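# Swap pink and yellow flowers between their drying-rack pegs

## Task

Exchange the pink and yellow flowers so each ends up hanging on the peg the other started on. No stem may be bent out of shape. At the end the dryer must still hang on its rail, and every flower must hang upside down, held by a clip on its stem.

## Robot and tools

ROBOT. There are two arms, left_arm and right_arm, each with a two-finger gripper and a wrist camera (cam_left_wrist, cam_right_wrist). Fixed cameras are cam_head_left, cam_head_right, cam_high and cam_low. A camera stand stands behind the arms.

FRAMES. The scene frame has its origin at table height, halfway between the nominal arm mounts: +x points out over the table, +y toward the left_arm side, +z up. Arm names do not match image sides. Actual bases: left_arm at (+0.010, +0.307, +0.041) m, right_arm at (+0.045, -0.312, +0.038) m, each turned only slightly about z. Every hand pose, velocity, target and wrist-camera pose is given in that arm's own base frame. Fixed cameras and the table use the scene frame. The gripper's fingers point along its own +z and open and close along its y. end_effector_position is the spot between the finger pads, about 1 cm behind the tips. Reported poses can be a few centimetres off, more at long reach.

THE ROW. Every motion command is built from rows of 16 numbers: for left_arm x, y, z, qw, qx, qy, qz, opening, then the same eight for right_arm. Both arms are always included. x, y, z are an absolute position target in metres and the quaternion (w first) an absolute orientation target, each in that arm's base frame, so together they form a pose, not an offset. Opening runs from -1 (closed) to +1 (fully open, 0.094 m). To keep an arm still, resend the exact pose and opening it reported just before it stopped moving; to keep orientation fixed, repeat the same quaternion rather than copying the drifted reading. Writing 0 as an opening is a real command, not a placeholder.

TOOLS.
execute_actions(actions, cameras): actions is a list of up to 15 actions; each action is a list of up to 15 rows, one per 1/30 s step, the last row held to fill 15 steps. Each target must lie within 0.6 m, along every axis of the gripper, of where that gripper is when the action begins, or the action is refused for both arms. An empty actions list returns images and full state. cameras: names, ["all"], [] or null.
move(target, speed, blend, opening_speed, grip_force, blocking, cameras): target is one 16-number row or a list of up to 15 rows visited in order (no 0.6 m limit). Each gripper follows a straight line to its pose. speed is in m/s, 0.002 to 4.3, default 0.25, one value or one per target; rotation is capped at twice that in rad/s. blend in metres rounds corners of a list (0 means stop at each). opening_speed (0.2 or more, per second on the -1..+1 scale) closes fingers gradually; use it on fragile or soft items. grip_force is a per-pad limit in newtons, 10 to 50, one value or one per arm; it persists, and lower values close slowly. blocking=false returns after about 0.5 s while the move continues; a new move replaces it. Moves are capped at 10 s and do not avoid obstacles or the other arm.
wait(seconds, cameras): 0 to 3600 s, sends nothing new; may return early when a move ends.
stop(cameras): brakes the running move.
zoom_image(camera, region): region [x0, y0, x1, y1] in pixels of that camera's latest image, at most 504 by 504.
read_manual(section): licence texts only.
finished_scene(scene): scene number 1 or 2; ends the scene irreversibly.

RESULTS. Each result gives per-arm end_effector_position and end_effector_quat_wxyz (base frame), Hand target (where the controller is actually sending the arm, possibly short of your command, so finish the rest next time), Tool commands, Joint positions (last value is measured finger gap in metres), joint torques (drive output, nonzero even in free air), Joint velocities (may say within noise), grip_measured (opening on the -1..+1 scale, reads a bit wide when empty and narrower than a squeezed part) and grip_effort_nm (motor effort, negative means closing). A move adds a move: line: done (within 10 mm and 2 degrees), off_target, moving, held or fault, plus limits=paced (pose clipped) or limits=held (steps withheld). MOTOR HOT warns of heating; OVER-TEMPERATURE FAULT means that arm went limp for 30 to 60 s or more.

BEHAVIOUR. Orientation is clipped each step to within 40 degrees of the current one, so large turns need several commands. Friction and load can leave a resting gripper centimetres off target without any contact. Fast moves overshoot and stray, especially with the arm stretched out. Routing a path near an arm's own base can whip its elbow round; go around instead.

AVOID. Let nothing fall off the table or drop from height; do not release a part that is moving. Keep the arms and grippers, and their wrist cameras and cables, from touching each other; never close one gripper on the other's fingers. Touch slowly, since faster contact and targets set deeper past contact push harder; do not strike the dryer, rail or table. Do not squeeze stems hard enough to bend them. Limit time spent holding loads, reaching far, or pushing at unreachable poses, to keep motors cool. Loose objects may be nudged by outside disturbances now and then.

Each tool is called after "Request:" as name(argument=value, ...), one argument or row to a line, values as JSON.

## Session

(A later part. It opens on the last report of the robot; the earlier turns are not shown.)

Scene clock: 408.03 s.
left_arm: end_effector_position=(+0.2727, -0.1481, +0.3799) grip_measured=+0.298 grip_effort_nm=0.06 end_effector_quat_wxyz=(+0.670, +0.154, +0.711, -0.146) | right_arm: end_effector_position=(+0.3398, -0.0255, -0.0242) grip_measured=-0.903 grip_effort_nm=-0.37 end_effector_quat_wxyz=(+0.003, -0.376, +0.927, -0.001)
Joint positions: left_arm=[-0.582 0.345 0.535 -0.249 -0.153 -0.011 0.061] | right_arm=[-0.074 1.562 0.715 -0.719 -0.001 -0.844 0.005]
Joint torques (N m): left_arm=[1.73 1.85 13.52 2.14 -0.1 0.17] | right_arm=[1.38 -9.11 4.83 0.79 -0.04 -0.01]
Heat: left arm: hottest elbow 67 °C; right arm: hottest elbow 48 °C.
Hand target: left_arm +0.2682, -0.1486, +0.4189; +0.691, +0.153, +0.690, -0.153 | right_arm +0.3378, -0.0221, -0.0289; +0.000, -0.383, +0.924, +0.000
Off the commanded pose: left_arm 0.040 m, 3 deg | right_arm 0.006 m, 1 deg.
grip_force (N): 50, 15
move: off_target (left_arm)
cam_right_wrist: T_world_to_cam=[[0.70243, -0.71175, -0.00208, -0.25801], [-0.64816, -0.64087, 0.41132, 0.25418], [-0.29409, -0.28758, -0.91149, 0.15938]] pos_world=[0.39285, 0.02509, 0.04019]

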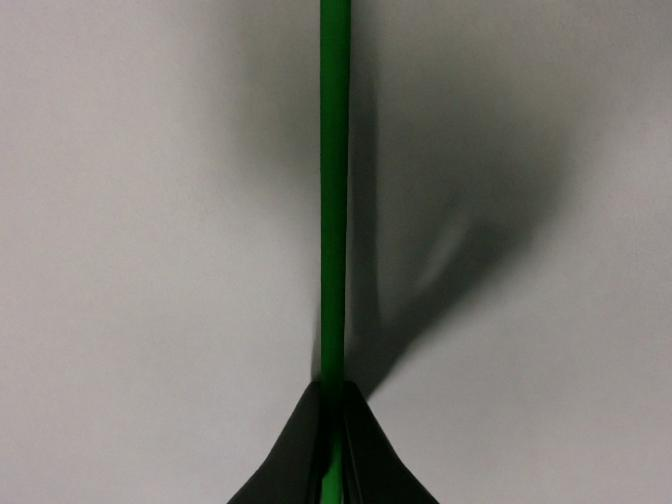

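Request:
move(
  target=[
    [0.27,-0.15,0.42,0.6904,0.153,0.6904,-0.153,0.3,0.338,-0.022,0.14,0,-0.3827,0.9239,0,-1],
    [0.26,-0.25,0.42,0.7064,-0.0308,0.7064,0.0308,0.3,0.31,-0.02,0.27,0.3536,-0.3536,0.8536,0.1464,-1],
    [0.30,-0.42,0.40,0.8091,-0.0897,0.5665,0.1281,0.3,0.34,0.03,0.235,0.6533,-0.2706,0.6533,0.2706,-1],
  ],
  speed=0.18,
  blend=[0.03,0.03,0],
  cameras=["cam_right_wrist","cam_left_wrist","cam_high","cam_head_right"],
)

Scene clock: 418.57 s.
left_arm: end_effector_position=(+0.3015, -0.4121, +0.3808) grip_measured=+0.298 grip_effort_nm=0.06 end_effector_quat_wxyz=(+0.771, -0.002, +0.629, +0.099) | right_arm: end_effector_position=(+0.3409, +0.0263, +0.2384) grip_measured=-0.904 grip_effort_nm=-0.39 end_effector_quat_wxyz=(+0.656, -0.273, +0.653, +0.263)
Joint positions: left_arm=[-1.273 1.59 0.971 1.526 -1.303 1.016 0.061] | right_arm=[-0.414 0.986 0.291 0.69 -1.192 -0.018 0.005]
Joint torques (N m): left_arm=[2.02 -9.82 10.21 2.45 0.62 0.11] | right_arm=[1.44 -1.14 6.49 2.24 0.1 0.18]
Heat: left arm: hottest elbow 68 °C; right arm: hottest elbow 47 °C.
Hand target: left_arm +0.3000, -0.4188, +0.3996; +0.779, -0.028, +0.622, +0.074 | right_arm +0.3399, +0.0300, +0.2351; +0.653, -0.271, +0.654, +0.270
Off the commanded pose: left_arm 0.021 m, 14 deg | right_arm 0.005 m, 1 deg.
joint sent to its limit (left arm) — joint 4 (wrist pitch), upper limit. The joint targets are off in orientation, not in position.
grip_force (N): 50, 15
move: off_target (left_arm)
cam_left_wrist: T_world_to_cam=[[0.16265, -0.97744, -0.13475, -0.40057], [-0.23863, 0.09354, -0.96659, 0.51637], [0.95739, 0.18938, -0.21803, -0.0352]] pos_world=[0.22208, -0.43317, 0.43747]
cam_right_wrist: T_world_to_cam=[[0.70552, -0.70834, 0.02244, -0.22828], [-0.28131, -0.30896, -0.90852, 0.36099], [0.65047, 0.63466, -0.41724, -0.05016]] pos_world=[0.29523, -0.01834, 0.31216]
Images, in order (width x height): cam_head_right 672x504, cam_high 672x504, cam_left_wrist 672x504, cam_right_wrist 672x504.

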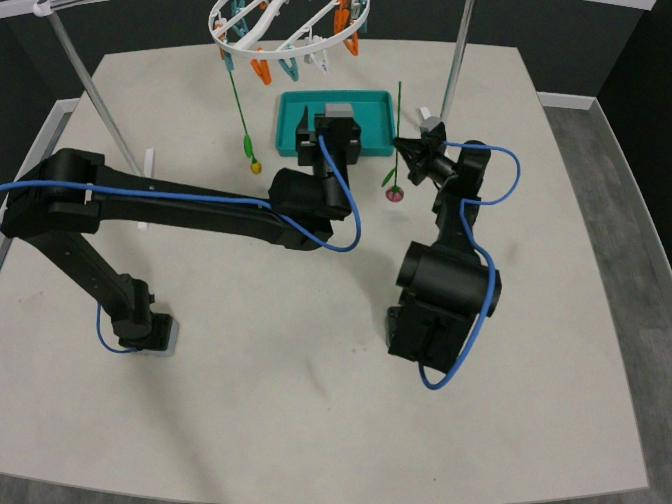

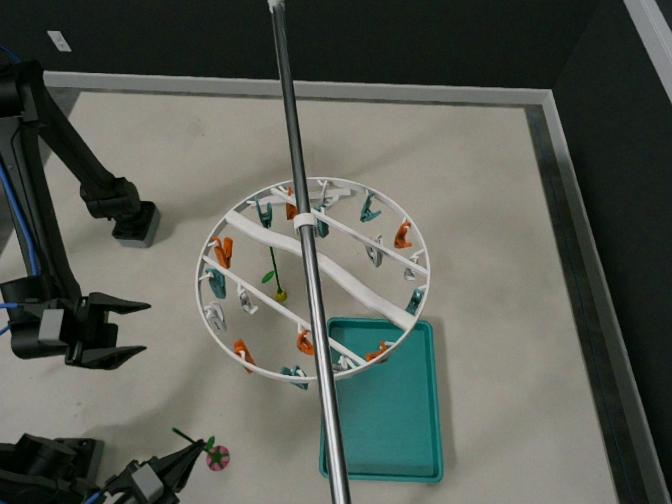

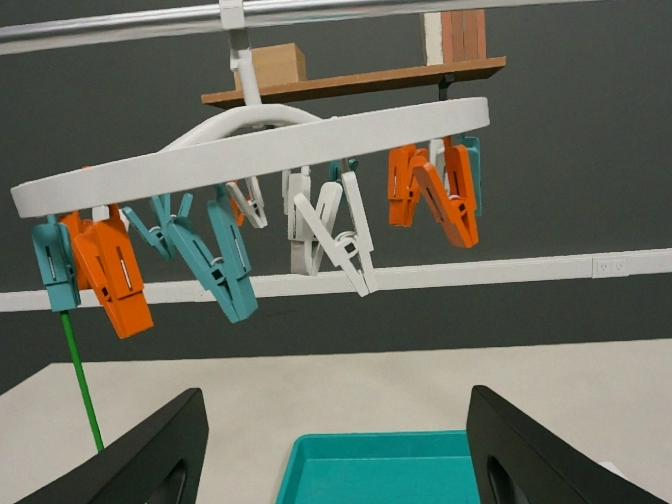

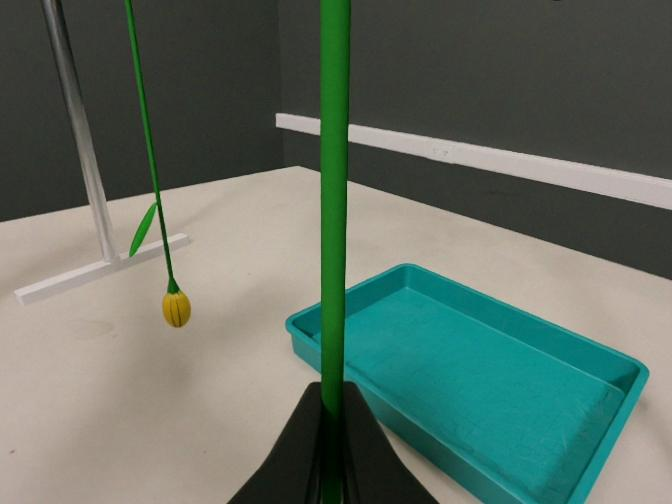

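Request:
move(
  target=[0.418,-0.452,0.412,0.8091,-0.0897,0.5665,0.1281,0.3,0.34,0.03,0.235,0.6533,-0.2706,0.6533,0.2706,-1],
  speed=0.15,
  cameras=["cam_left_wrist"],
)

Scene clock: 424.53 s.
left_arm: end_effector_position=(+0.4130, -0.4509, +0.3943) grip_measured=+0.298 grip_effort_nm=0.06 end_effector_quat_wxyz=(+0.797, -0.050, +0.587, +0.137) | right_arm: end_effector_position=(+0.3410, +0.0262, +0.2387) grip_measured=-0.904 grip_effort_nm=-0.39 end_effector_quat_wxyz=(+0.656, -0.273, +0.653, +0.263)
Joint positions: left_arm=[-1.096 1.834 1.287 1.526 -1.192 1.029 0.061] | right_arm=[-0.414 0.988 0.291 0.694 -1.192 -0.015 0.005]
Joint torques (N m): left_arm=[3.08 -13.1 10.63 2.37 0.62 0.15] | right_arm=[1.44 -1.03 6.49 2.29 0.09 0.16]
Heat: left arm: hottest elbow 68 °C; right arm: hottest elbow 47 °C.
Hand target: left_arm +0.4176, -0.4510, +0.4116; +0.805, -0.081, +0.575, +0.120 | right_arm +0.3399, +0.0300, +0.2351; +0.653, -0.271, +0.653, +0.271
Off the commanded pose: left_arm 0.018 m, 5 deg | right_arm 0.005 m, 1 deg.
joint sent to its limit (left arm) — joint 4 (wrist pitch), upper limit. The joint targets still meet the commanded pose.
grip_force (N): 50, 15
move: off_target (left_arm)
cam_left_wrist: T_world_to_cam=[[0.28609, -0.95376, -0.09214, -0.5119], [-0.14151, 0.05305, -0.98852, 0.50993], [0.9477, 0.29584, -0.11979, -0.11837]] pos_world=[0.33079, -0.48027, 0.44272]

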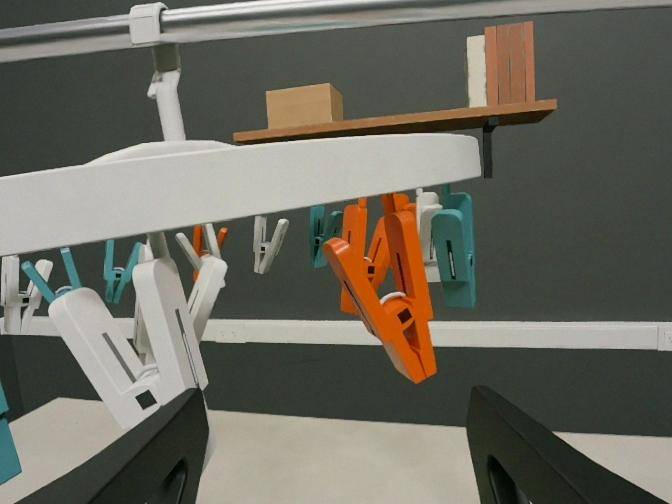

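Request:
move(
  target=[0.482,-0.450,0.440,0.8091,-0.0897,0.5665,0.1281,0.3,0.34,0.03,0.235,0.6533,-0.2706,0.6533,0.2706,-1],
  speed=0.08,
  cameras=["cam_left_wrist"],
)

Scene clock: 431.83 s.
left_arm: end_effector_position=(+0.4728, -0.4460, +0.4244) grip_measured=+0.298 grip_effort_nm=0.06 end_effector_quat_wxyz=(+0.804, -0.071, +0.574, +0.140) | right_arm: end_effector_position=(+0.3410, +0.0262, +0.2387) grip_measured=-0.904 grip_effort_nm=-0.39 end_effector_quat_wxyz=(+0.656, -0.273, +0.653, +0.263)
Joint positions: left_arm=[-1.001 1.865 1.417 1.363 -1.139 0.917 0.061] | right_arm=[-0.414 0.988 0.291 0.694 -1.192 -0.015 0.005]
Joint torques (N m): left_arm=[3.19 -13.92 11.32 0.46 0.59 -0.14] | right_arm=[1.55 -1.08 6.46 2.28 0.08 0.16]
Heat: left arm: hottest elbow 67 °C; right arm: hottest elbow 46 °C.
Hand target: left_arm +0.4810, -0.4490, +0.4396; +0.809, -0.089, +0.566, +0.128 | right_arm +0.3399, +0.0300, +0.2351; +0.653, -0.271, +0.653, +0.271
Off the commanded pose: left_arm 0.018 m, 3 deg | right_arm 0.005 m, 1 deg.
grip_force (N): 50, 15
move: off_target (left_arm)
cam_left_wrist: T_world_to_cam=[[0.31574, -0.94716, -0.05655, -0.54781], [-0.10812, 0.0233, -0.99386, 0.52117], [0.94267, 0.31992, -0.09505, -0.1703]] pos_world=[0.38985, -0.47653, 0.47081]

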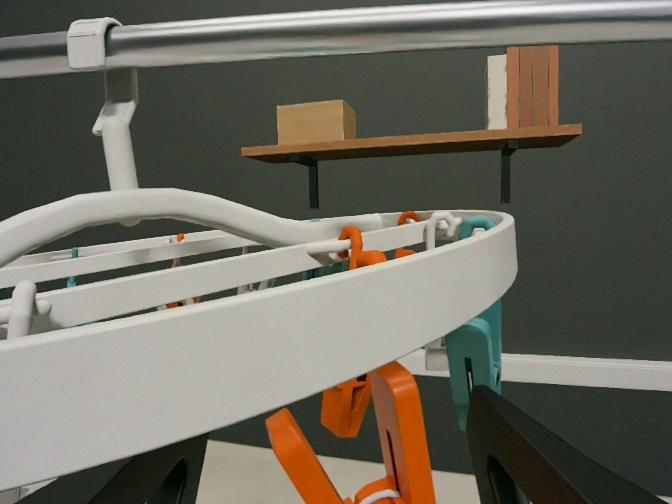

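Request:
move(
  target=[0.484,-0.455,0.424,0.8091,-0.0897,0.5665,0.1281,0.2,0.34,0.03,0.235,0.6533,-0.2706,0.6533,0.2706,-1],
  speed=0.06,
  cameras=["cam_left_wrist"],
)

Scene clock: 434.97 s.
left_arm: end_effector_position=(+0.4780, -0.4541, +0.4032) grip_measured=+0.202 grip_effort_nm=-0.12 end_effector_quat_wxyz=(+0.800, -0.060, +0.578, +0.147) | right_arm: end_effector_position=(+0.3410, +0.0262, +0.2387) grip_measured=-0.904 grip_effort_nm=-0.39 end_effector_quat_wxyz=(+0.656, -0.273, +0.653, +0.263)
Joint positions: left_arm=[-1.001 1.9 1.417 1.366 -1.139 0.915 0.056] | right_arm=[-0.414 0.988 0.291 0.694 -1.192 -0.015 0.005]
Joint torques (N m): left_arm=[3.02 -14.74 11.11 1.51 0.53 -0.11] | right_arm=[1.44 -1.08 6.49 2.28 0.07 0.15]
Heat: left arm: hottest elbow 66 °C; right arm: hottest elbow 46 °C.
Hand target: left_arm +0.4829, -0.4540, +0.4237; +0.809, -0.089, +0.567, +0.128 | right_arm +0.3399, +0.0300, +0.2351; +0.653, -0.271, +0.653, +0.271
Off the commanded pose: left_arm 0.022 m, 4 deg | right_arm 0.005 m, 1 deg.
grip_force (N): 50, 15
move: off_target (left_arm)
cam_left_wrist: T_world_to_cam=[[0.31361, -0.94569, -0.08553, -0.54493], [-0.12438, 0.04839, -0.99106, 0.51889], [0.94137, 0.32144, -0.10245, -0.17029]] pos_world=[0.39574, -0.48571, 0.4502]

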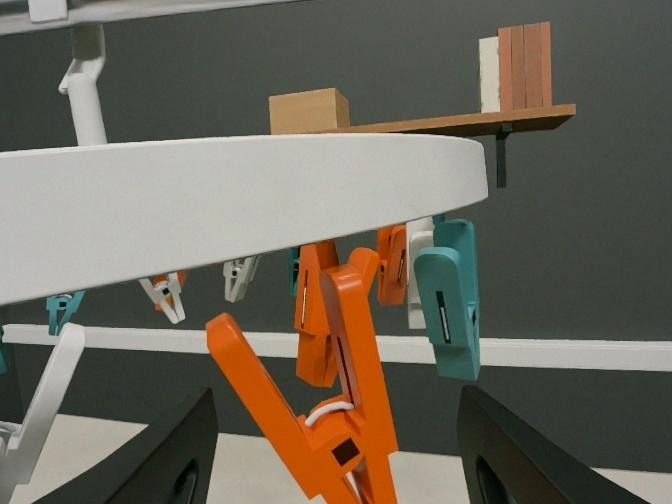

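Request:
move(
  target=[0.482,-0.451,0.437,0.8091,-0.0897,0.5665,0.1281,0.2,0.34,0.03,0.235,0.6533,-0.2706,0.6533,0.2706,-1],
  speed=0.05,
  cameras=["cam_left_wrist"],
)

Scene clock: 436.87 s.
left_arm: end_effector_position=(+0.4780, -0.4541, +0.4033) grip_measured=+0.202 grip_effort_nm=-0.12 end_effector_quat_wxyz=(+0.800, -0.060, +0.578, +0.147) | right_arm: end_effector_position=(+0.3410, +0.0262, +0.2387) grip_measured=-0.904 grip_effort_nm=-0.39 end_effector_quat_wxyz=(+0.656, -0.273, +0.653, +0.263)
Joint positions: left_arm=[-1.001 1.9 1.417 1.367 -1.139 0.915 0.056] | right_arm=[-0.414 0.988 0.291 0.694 -1.192 -0.015 0.005]
Joint torques (N m): left_arm=[3.14 -16.62 10.97 0.8 0.54 -0.08] | right_arm=[1.26 -1.32 6.46 2.26 0.07 0.18]
Heat: left arm: hottest elbow 66 °C; right arm: hottest elbow 46 °C.
Hand target: left_arm +0.4804, -0.4494, +0.4365; +0.809, -0.090, +0.566, +0.128 | right_arm +0.3399, +0.0300, +0.2351; +0.653, -0.271, +0.653, +0.271
Off the commanded pose: left_arm 0.034 m, 4 deg | right_arm 0.005 m, 1 deg.
grip_force (N): 50, 15
move: off_target (left_arm)
cam_left_wrist: T_world_to_cam=[[0.31367, -0.94571, -0.0851, -0.54516], [-0.12415, 0.048, -0.9911, 0.51864], [0.94138, 0.32144, -0.10235, -0.17034]] pos_world=[0.39574, -0.48571, 0.4502]

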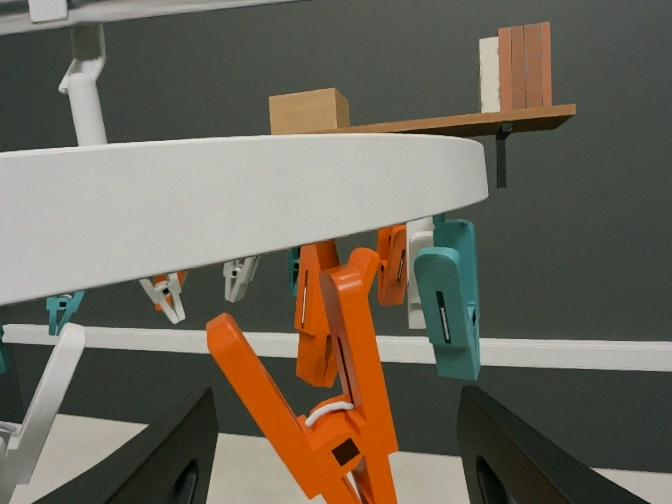

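Stuck; push more.

Request:
move(
  target=[0.480,-0.450,0.444,0.8091,-0.0897,0.5665,0.1281,0.2,0.34,0.03,0.235,0.6533,-0.2706,0.6533,0.2706,-1],
  speed=0.05,
  cameras=["cam_left_wrist"],
)

Scene clock: 438.80 s.
left_arm: end_effector_position=(+0.4781, -0.4543, +0.4030) grip_measured=+0.202 grip_effort_nm=-0.12 end_effector_quat_wxyz=(+0.800, -0.059, +0.579, +0.148) | right_arm: end_effector_position=(+0.3410, +0.0262, +0.2387) grip_measured=-0.904 grip_effort_nm=-0.39 end_effector_quat_wxyz=(+0.656, -0.273, +0.653, +0.263)
Joint positions: left_arm=[-1.001 1.9 1.417 1.364 -1.139 0.915 0.056] | right_arm=[-0.414 0.988 0.291 0.694 -1.192 -0.015 0.005]
Joint torques (N m): left_arm=[2.96 -17.49 11.03 0.54 0.5 -0.03] | right_arm=[1.44 -1.26 6.48 2.32 0.08 0.16]
Heat: left arm: hottest elbow 65 °C; right arm: hottest elbow 46 °C.
Hand target: left_arm +0.4781, -0.4480, +0.4433; +0.809, -0.090, +0.566, +0.128 | right_arm +0.3399, +0.0300, +0.2351; +0.653, -0.271, +0.653, +0.271
Off the commanded pose: left_arm 0.041 m, 5 deg | right_arm 0.005 m, 1 deg.
grip_force (N): 50, 15
move: off_target (left_arm)
cam_left_wrist: T_world_to_cam=[[0.31354, -0.94551, -0.08772, -0.54419], [-0.12564, 0.05026, -0.9908, 0.52003], [0.94123, 0.32168, -0.10304, -0.16996]] pos_world=[0.39594, -0.48601, 0.44999]

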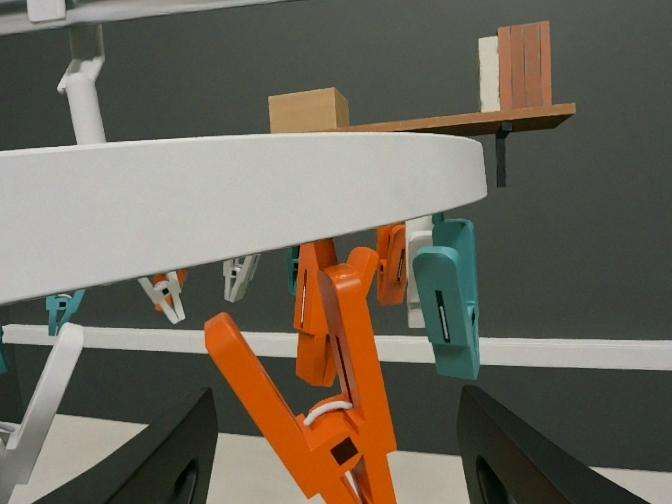

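Request:
move(
  target=[0.480,-0.450,0.458,0.8091,-0.0897,0.5665,0.1281,0.2,0.34,0.03,0.235,0.6533,-0.2706,0.6533,0.2706,-1],
  speed=0.05,
  cameras=["cam_left_wrist"],
)

Scene clock: 441.27 s.
left_arm: end_effector_position=(+0.4780, -0.4541, +0.4178) grip_measured=+0.202 grip_effort_nm=-0.12 end_effector_quat_wxyz=(+0.800, -0.060, +0.579, +0.148) | right_arm: end_effector_position=(+0.3410, +0.0262, +0.2387) grip_measured=-0.904 grip_effort_nm=-0.39 end_effector_quat_wxyz=(+0.656, -0.273, +0.653, +0.263)
Joint positions: left_arm=[-1.001 1.882 1.433 1.332 -1.139 0.915 0.056] | right_arm=[-0.414 0.988 0.291 0.694 -1.192 -0.015 0.005]
Joint torques (N m): left_arm=[2.96 -17.14 11.33 0.51 0.5 -0.03] | right_arm=[1.44 -1.32 6.46 2.29 0.08 0.17]
Heat: left arm: hottest elbow 65 °C; right arm: hottest elbow 46 °C.
Hand target: left_arm +0.4781, -0.4480, +0.4571; +0.809, -0.090, +0.566, +0.128 | right_arm +0.3399, +0.0300, +0.2351; +0.653, -0.271, +0.653, +0.271
Off the commanded pose: left_arm 0.040 m, 4 deg | right_arm 0.005 m, 1 deg.
grip_force (N): 50, 15
move: off_target (left_arm)
cam_left_wrist: T_world_to_cam=[[0.31358, -0.94561, -0.08658, -0.54314], [-0.12499, 0.04928, -0.99093, 0.53398], [0.9413, 0.32156, -0.10274, -0.16857]] pos_world=[0.39574, -0.48571, 0.4648]

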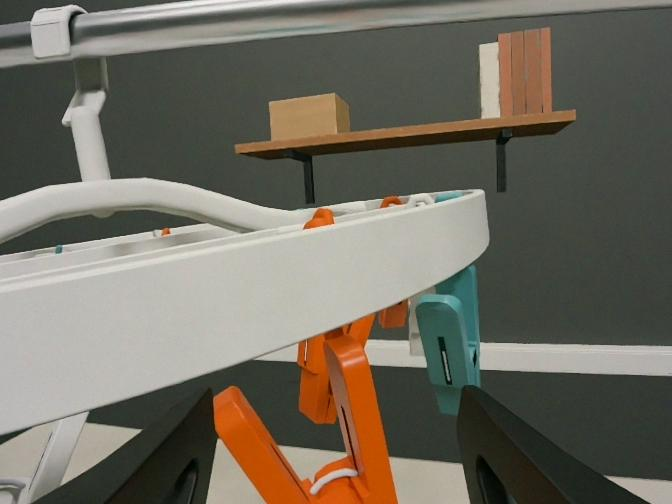

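Request:
move(
  target=[0.480,-0.450,0.458,0.8091,-0.0897,0.5665,0.1281,-0.8,0.34,0.03,0.235,0.6533,-0.2706,0.6533,0.2706,-1],
  opening_speed=0.4,
  cameras=["cam_left_wrist","cam_high","cam_head_right"],
)

Request:
zoom_image(
  camera="cam_high",
  region=[190, 290, 310, 400],
)

Request:
zoom_image(
  camera="cam_head_right",
  region=[280, 0, 440, 120],
)

Scene clock: 446.87 s.
left_arm: end_effector_position=(+0.4780, -0.4541, +0.4178) grip_measured=-0.517 grip_effort_nm=-1.06 end_effector_quat_wxyz=(+0.800, -0.059, +0.579, +0.148) | right_arm: end_effector_position=(+0.3410, +0.0262, +0.2387) grip_measured=-0.904 grip_effort_nm=-0.39 end_effector_quat_wxyz=(+0.656, -0.273, +0.653, +0.263)
Joint positions: left_arm=[-1.001 1.882 1.433 1.331 -1.139 0.915 0.023] | right_arm=[-0.414 0.988 0.291 0.694 -1.192 -0.015 0.005]
Joint torques (N m): left_arm=[2.96 -17.08 11.34 0.53 0.5 -0.04] | right_arm=[1.44 -1.2 6.42 2.29 0.09 0.16]
Heat: left arm: hottest elbow 64 °C; right arm: hottest elbow 46 °C.
Hand target: left_arm +0.4781, -0.4481, +0.4570; +0.809, -0.089, +0.566, +0.128 | right_arm +0.3399, +0.0300, +0.2351; +0.653, -0.271, +0.653, +0.271
Off the commanded pose: left_arm 0.040 m, 4 deg | right_arm 0.005 m, 1 deg.
grip_force (N): 50, 15
move: off_target (left_arm)
cam_left_wrist: T_world_to_cam=[[0.31353, -0.94559, -0.08693, -0.54308], [-0.1252, 0.04959, -0.99089, 0.53411], [0.94129, 0.32156, -0.10284, -0.16859]] pos_world=[0.39584, -0.48581, 0.4647]
Images, in order (width x height): cam_head_right 672x504, cam_high 672x504, cam_left_wrist 672x504.

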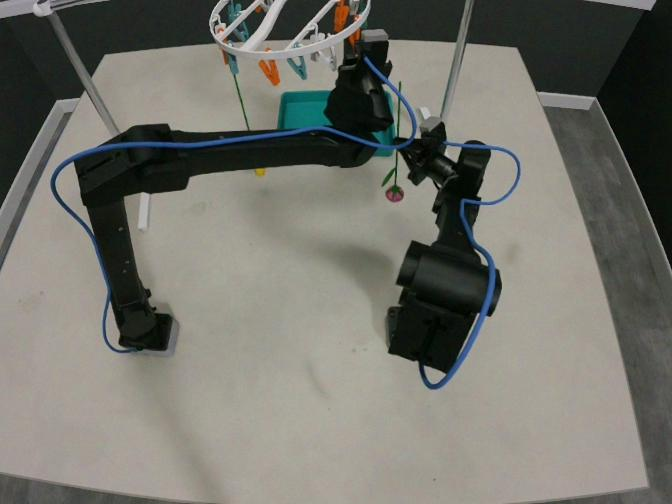

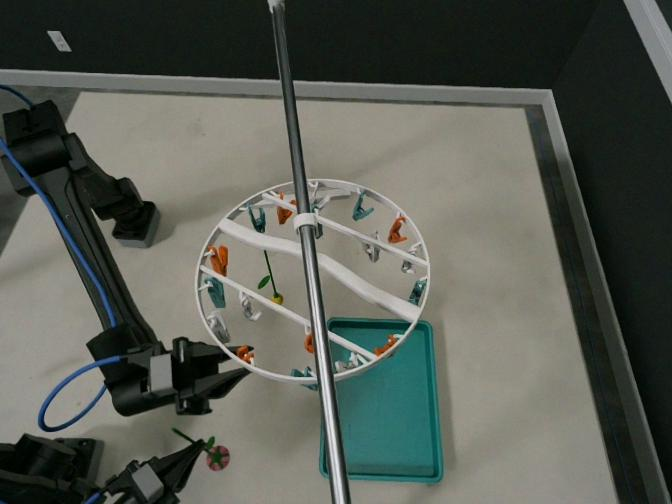

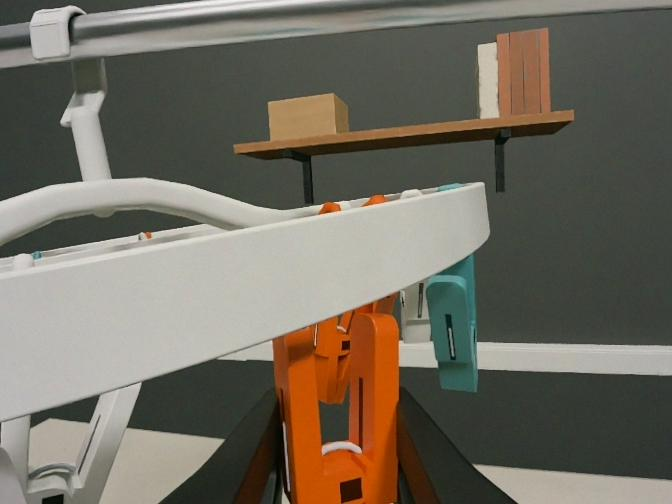

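Scaled by 4.200 from the camera's image (finer frame: 960x720).

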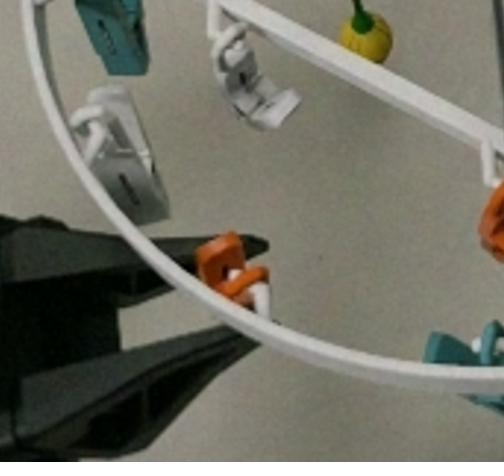

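Scaled by 3.150 from the camera's image (finer frame: 960x720).

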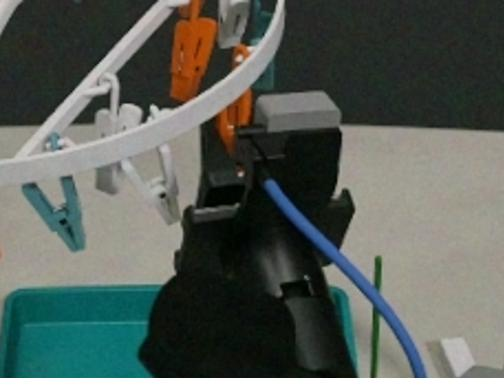

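Request:
move(
  target=[
    [0.480,-0.450,0.458,0.8091,-0.0897,0.5665,0.1281,-0.3,0.34,0.03,0.235,0.6533,-0.2706,0.6533,0.2706,-1],
    [0.480,-0.450,0.470,0.8091,-0.0897,0.5665,0.1281,-0.3,0.34,0.03,0.235,0.6533,-0.2706,0.6533,0.2706,-1],
  ],
  opening_speed=0.4,
  speed=0.05,
  cameras=["cam_left_wrist"],
)

Scene clock: 452.93 s.
left_arm: end_effector_position=(+0.4789, -0.4546, +0.4284) grip_measured=-0.302 grip_effort_nm=0.05 end_effector_quat_wxyz=(+0.800, -0.059, +0.579, +0.148) | right_arm: end_effector_position=(+0.3410, +0.0262, +0.2387) grip_measured=-0.904 grip_effort_nm=-0.38 end_effector_quat_wxyz=(+0.656, -0.273, +0.653, +0.263)
Joint positions: left_arm=[-1 1.872 1.449 1.304 -1.139 0.915 0.033] | right_arm=[-0.414 0.988 0.291 0.694 -1.192 -0.015 0.005]
Joint torques (N m): left_arm=[2.9 -17.2 11.45 0.5 0.49 -0.03] | right_arm=[1.38 -1.08 6.48 2.28 0.08 0.17]
Heat: left arm: hottest elbow 64 °C; right arm: hottest elbow 45 °C.
Hand target: left_arm +0.4781, -0.4479, +0.4689; +0.809, -0.090, +0.566, +0.128 | right_arm +0.3399, +0.0300, +0.2351; +0.653, -0.271, +0.653, +0.271
Off the commanded pose: left_arm 0.042 m, 5 deg | right_arm 0.005 m, 1 deg.
grip_force (N): 50, 15
move: off_target (left_arm)
cam_left_wrist: T_world_to_cam=[[0.31422, -0.94522, -0.08843, -0.54239], [-0.12609, 0.05077, -0.99072, 0.5457], [0.94094, 0.32246, -0.10322, -0.16739]] pos_world=[0.39674, -0.48641, 0.4754]

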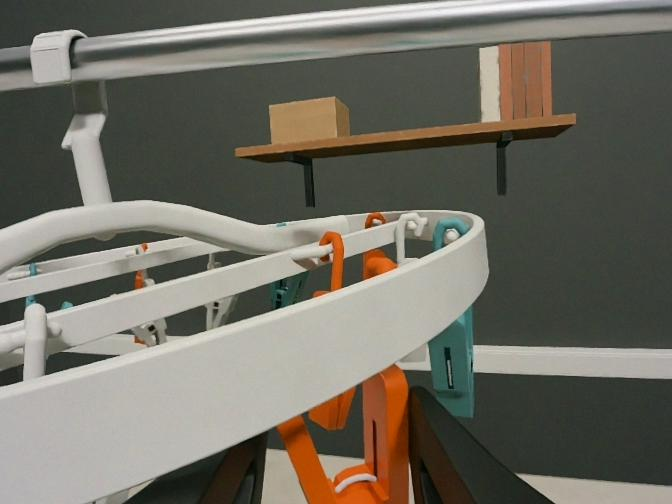

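Request:
move(
  target=[0.480,-0.450,0.470,0.8091,-0.0897,0.5665,0.1281,-0.85,0.34,0.03,0.235,0.6533,-0.2706,0.6533,0.2706,-1],
  opening_speed=0.4,
  cameras=["cam_left_wrist","cam_high","cam_head_right","cam_head_left"],
)

Request:
zoom_image(
  camera="cam_high",
  region=[190, 290, 310, 400],
)

Request:
zoom_image(
  camera="cam_head_left",
  region=[280, 0, 440, 120],
)

Scene clock: 457.43 s.
left_arm: end_effector_position=(+0.4791, -0.4549, +0.4280) grip_measured=-0.699 grip_effort_nm=-0.97 end_effector_quat_wxyz=(+0.799, -0.058, +0.579, +0.149) | right_arm: end_effector_position=(+0.3410, +0.0262, +0.2387) grip_measured=-0.904 grip_effort_nm=-0.39 end_effector_quat_wxyz=(+0.656, -0.273, +0.653, +0.263)
Joint positions: left_arm=[-1 1.872 1.449 1.3 -1.139 0.915 0.014] | right_arm=[-0.414 0.988 0.291 0.694 -1.192 -0.015 0.005]
Joint velocities: left_arm=[-0.015 0.005 0.002 -0.017 0.022 -0.051 -0.004] | right_arm=[within noise]
Joint torques (N m): left_arm=[2.96 -17.2 11.48 0.65 0.49 -0.04] | right_arm=[1.44 -1.26 6.45 2.3 0.09 0.17]
Heat: left arm: hottest elbow 65 °C; right arm: hottest elbow 45 °C.
Hand target: left_arm +0.4781, -0.4479, +0.4689; +0.809, -0.090, +0.566, +0.128 | right_arm +0.3399, +0.0300, +0.2351; +0.653, -0.271, +0.653, +0.271
Off the commanded pose: left_arm 0.042 m, 5 deg | right_arm 0.005 m, 1 deg.
grip_force (N): 50, 15
move: off_target (left_arm)
cam_left_wrist: T_world_to_cam=[[0.31404, -0.94493, -0.09211, -0.54101], [-0.1281, 0.05396, -0.99029, 0.54762], [0.94073, 0.32279, -0.1041, -0.16688]] pos_world=[0.39704, -0.4869, 0.47509]
Images, in order (width x height): cam_head_left 672x504, cam_head_right 672x504, cam_high 672x504, cam_left_wrist 672x504.

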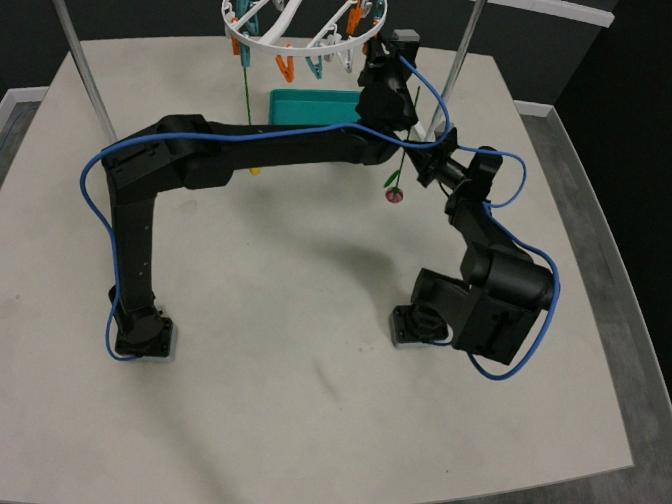

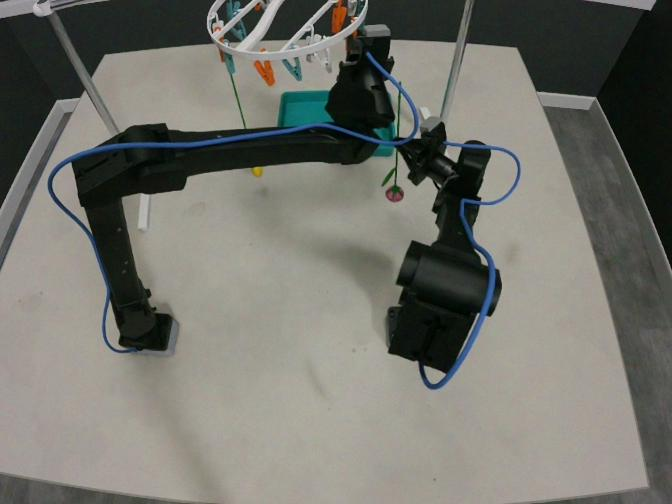

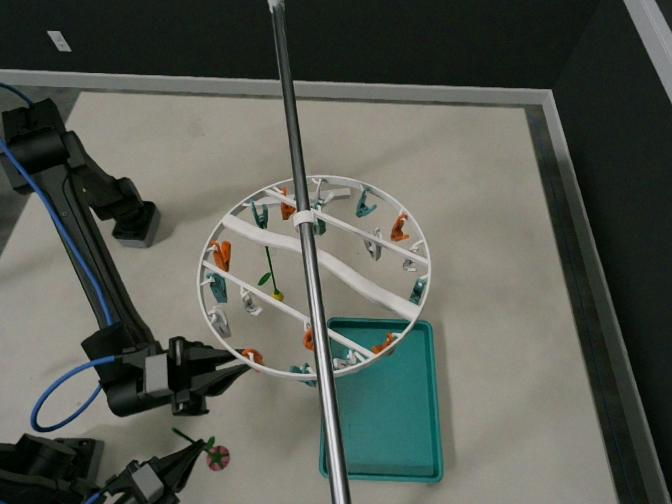

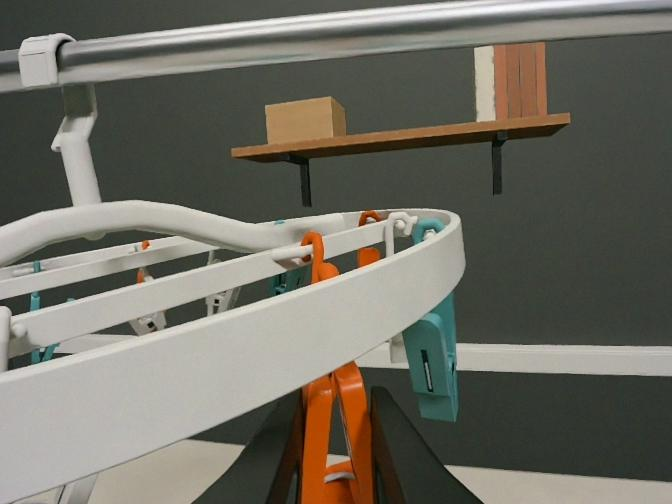

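Scaled by 4.200 from the camera's image (finer frame: 960x720).

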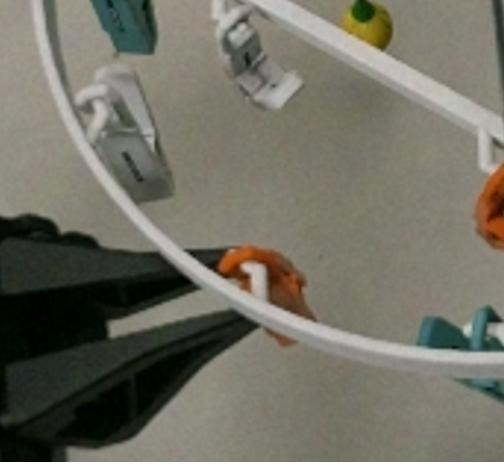

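Scaled by 3.150 from the camera's image (finer frame: 960x720).

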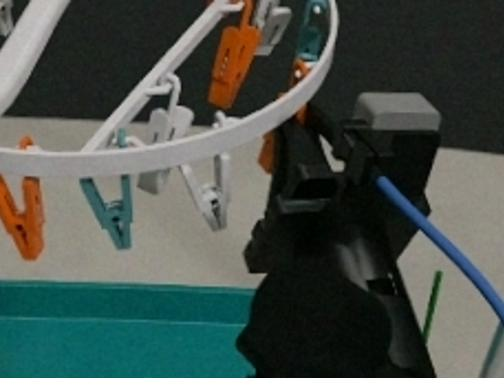

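Request:
wait(
  seconds=0.5,
  cameras=["cam_left_wrist"],
)

Request:
zoom_image(
  camera="cam_left_wrist",
  region=[230, 330, 450, 504],
)

Scene clock: 460.50 s.
left_arm: end_effector_position=(+0.4791, -0.4549, +0.4280) grip_measured=-0.721 grip_effort_nm=-1.06 end_effector_quat_wxyz=(+0.799, -0.058, +0.579, +0.149) | right_arm: end_effector_position=(+0.3410, +0.0262, +0.2387) grip_measured=-0.904 grip_effort_nm=-0.39 end_effector_quat_wxyz=(+0.656, -0.273, +0.653, +0.263)
Joint positions: left_arm=[-1 1.872 1.449 1.3 -1.139 0.915 0.013] | right_arm=[-0.414 0.988 0.291 0.694 -1.192 -0.015 0.005]
Joint torques (N m): left_arm=[2.96 -17.26 11.49 0.66 0.49 -0.04] | right_arm=[1.38 -1.26 6.5 2.28 0.09 0.15]
Heat: left arm: hottest elbow 65 °C; right arm: hottest elbow 45 °C.
Hand target: left_arm +0.4781, -0.4479, +0.4689; +0.809, -0.090, +0.566, +0.128 | right_arm +0.3399, +0.0300, +0.2351; +0.653, -0.271, +0.653, +0.271
Tool commands: left_gripper/opening=-0.85 right_gripper/opening=-1.0
Off the commanded pose: left_arm 0.042 m, 5 deg | right_arm 0.005 m, 1 deg.
grip_force (N): 50, 15
wait: 0.50 s; at rest from the start
cam_left_wrist: T_world_to_cam=[[0.31404, -0.94493, -0.09211, -0.54101], [-0.1281, 0.05396, -0.99029, 0.54762], [0.94073, 0.32279, -0.1041, -0.16688]] pos_world=[0.39704, -0.4869, 0.47509]

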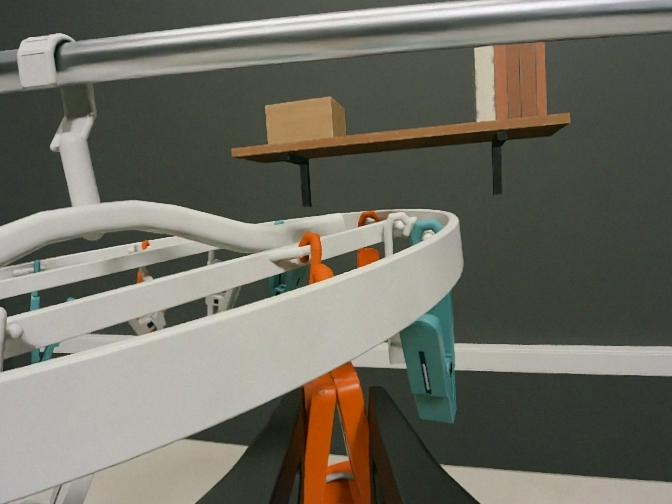

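Scaled by 2.291 from the camera's image (finer frame: 960x720).

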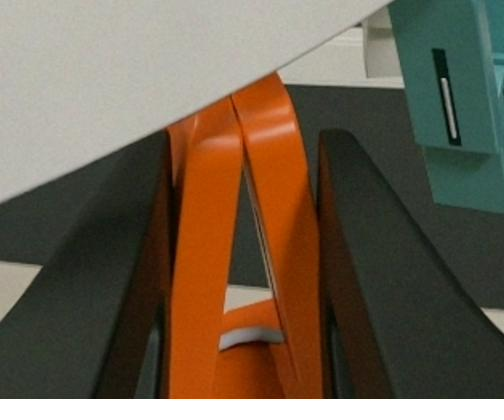

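Request:
move(
  target=[
    [0.480,-0.450,0.470,0.8091,-0.0897,0.5665,0.1281,-0.85,0.38,0.06,0.23,0.6280,-0.3250,0.6280,0.3250,-1],
    [0.480,-0.450,0.470,0.8091,-0.0897,0.5665,0.1281,-0.85,0.455,0.110,0.226,0.6124,-0.3536,0.6124,0.3536,-1],
  ],
  speed=0.1,
  blend=[0.02,0],
  cameras=["cam_high","cam_head_left","cam_head_right","cam_low"],
)

Request:
zoom_image(
  camera="cam_high",
  region=[210, 320, 310, 420],
)

Request:
zoom_image(
  camera="cam_low",
  region=[300, 130, 400, 290],
)

Request:
zoom_image(
  camera="cam_head_left",
  region=[320, 0, 440, 120],
)

Scene clock: 471.73 s.
left_arm: end_effector_position=(+0.4791, -0.4549, +0.4280) grip_measured=-0.721 grip_effort_nm=-1.06 end_effector_quat_wxyz=(+0.799, -0.058, +0.579, +0.149) | right_arm: end_effector_position=(+0.4398, +0.1074, +0.2099) grip_measured=-0.904 grip_effort_nm=-0.38 end_effector_quat_wxyz=(+0.601, -0.344, +0.626, +0.358)
Joint positions: left_arm=[-1 1.872 1.449 1.3 -1.139 0.915 0.013] | right_arm=[-0.119 1.441 0.55 0.837 -1.16 -0.014 0.005]
Joint torques (N m): left_arm=[2.96 -17.2 11.48 0.66 0.49 -0.04] | right_arm=[1.49 -8 9.36 2.36 0.04 0.16]
Heat: left arm: hottest elbow 66 °C; right arm: hottest elbow 45 °C.
Hand target: left_arm +0.4781, -0.4479, +0.4689; +0.809, -0.090, +0.566, +0.128 | right_arm +0.4539, +0.1098, +0.2260; +0.612, -0.353, +0.613, +0.354
Off the commanded pose: left_arm 0.042 m, 5 deg | right_arm 0.022 m, 2 deg.
grip_force (N): 50, 15
move: off_target (left_arm, right_arm)
Images, in order (width x height): cam_head_left 672x504, cam_head_right 672x504, cam_high 672x504, cam_low 672x504.

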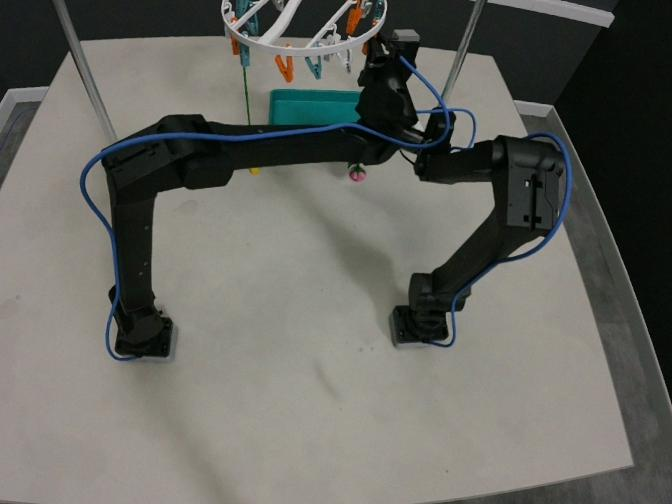

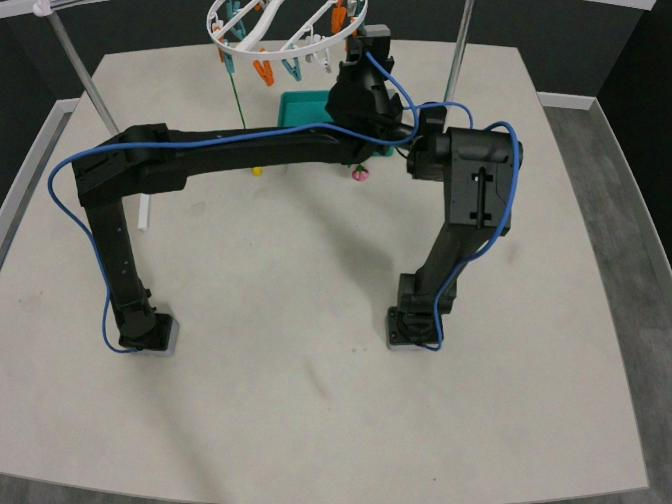

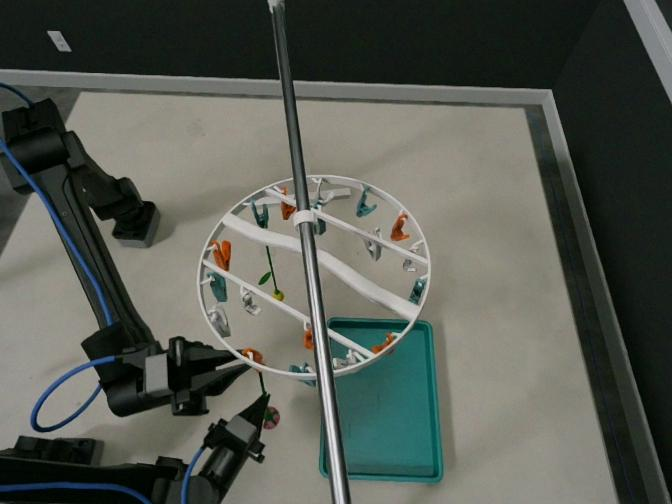

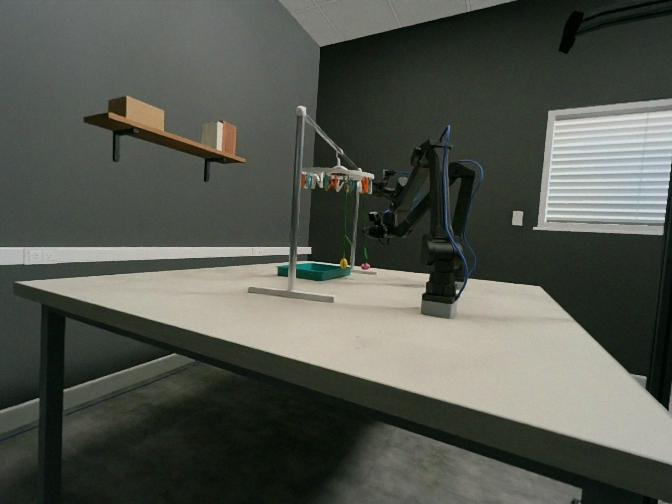

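Scaled by 5.040 from the camera's image (finer frame: 960x720).

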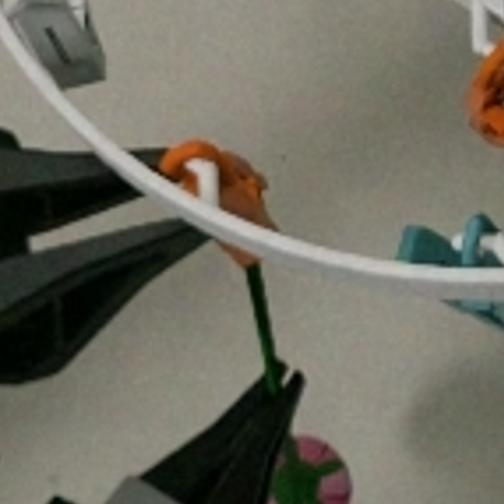

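Scaled by 3.150 from the camera's image (finer frame: 960x720).

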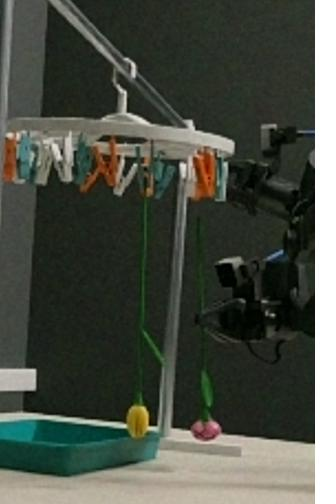

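Scaled by 4.200 from the camera's image (finer frame: 960x720).

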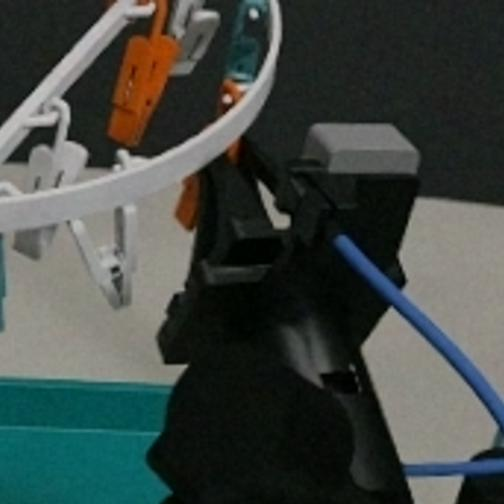

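Request:
zoom_image(
  camera="cam_high",
  region=[235, 340, 285, 400],
)

Request:
zoom_image(
  camera="cam_low",
  region=[340, 165, 390, 225],
)

Scaled by 8.400 from the camera's image (finer frame: 960x720).

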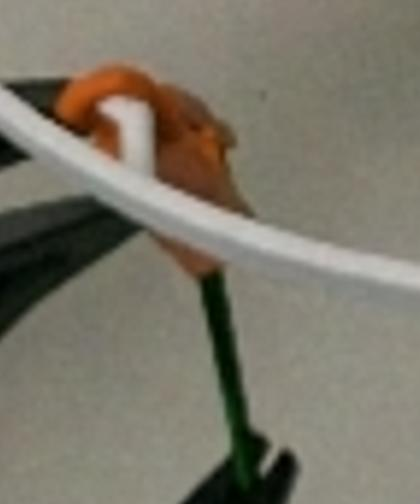

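Scaled by 8.400 from the camera's image (finer frame: 960x720).

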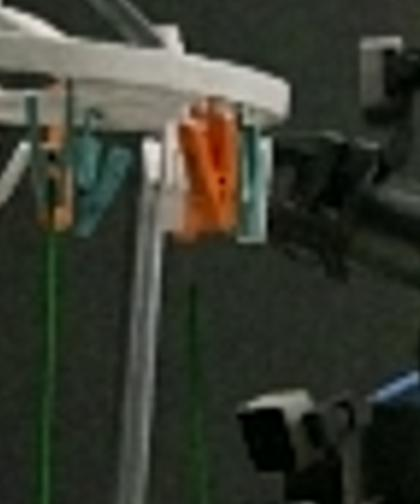

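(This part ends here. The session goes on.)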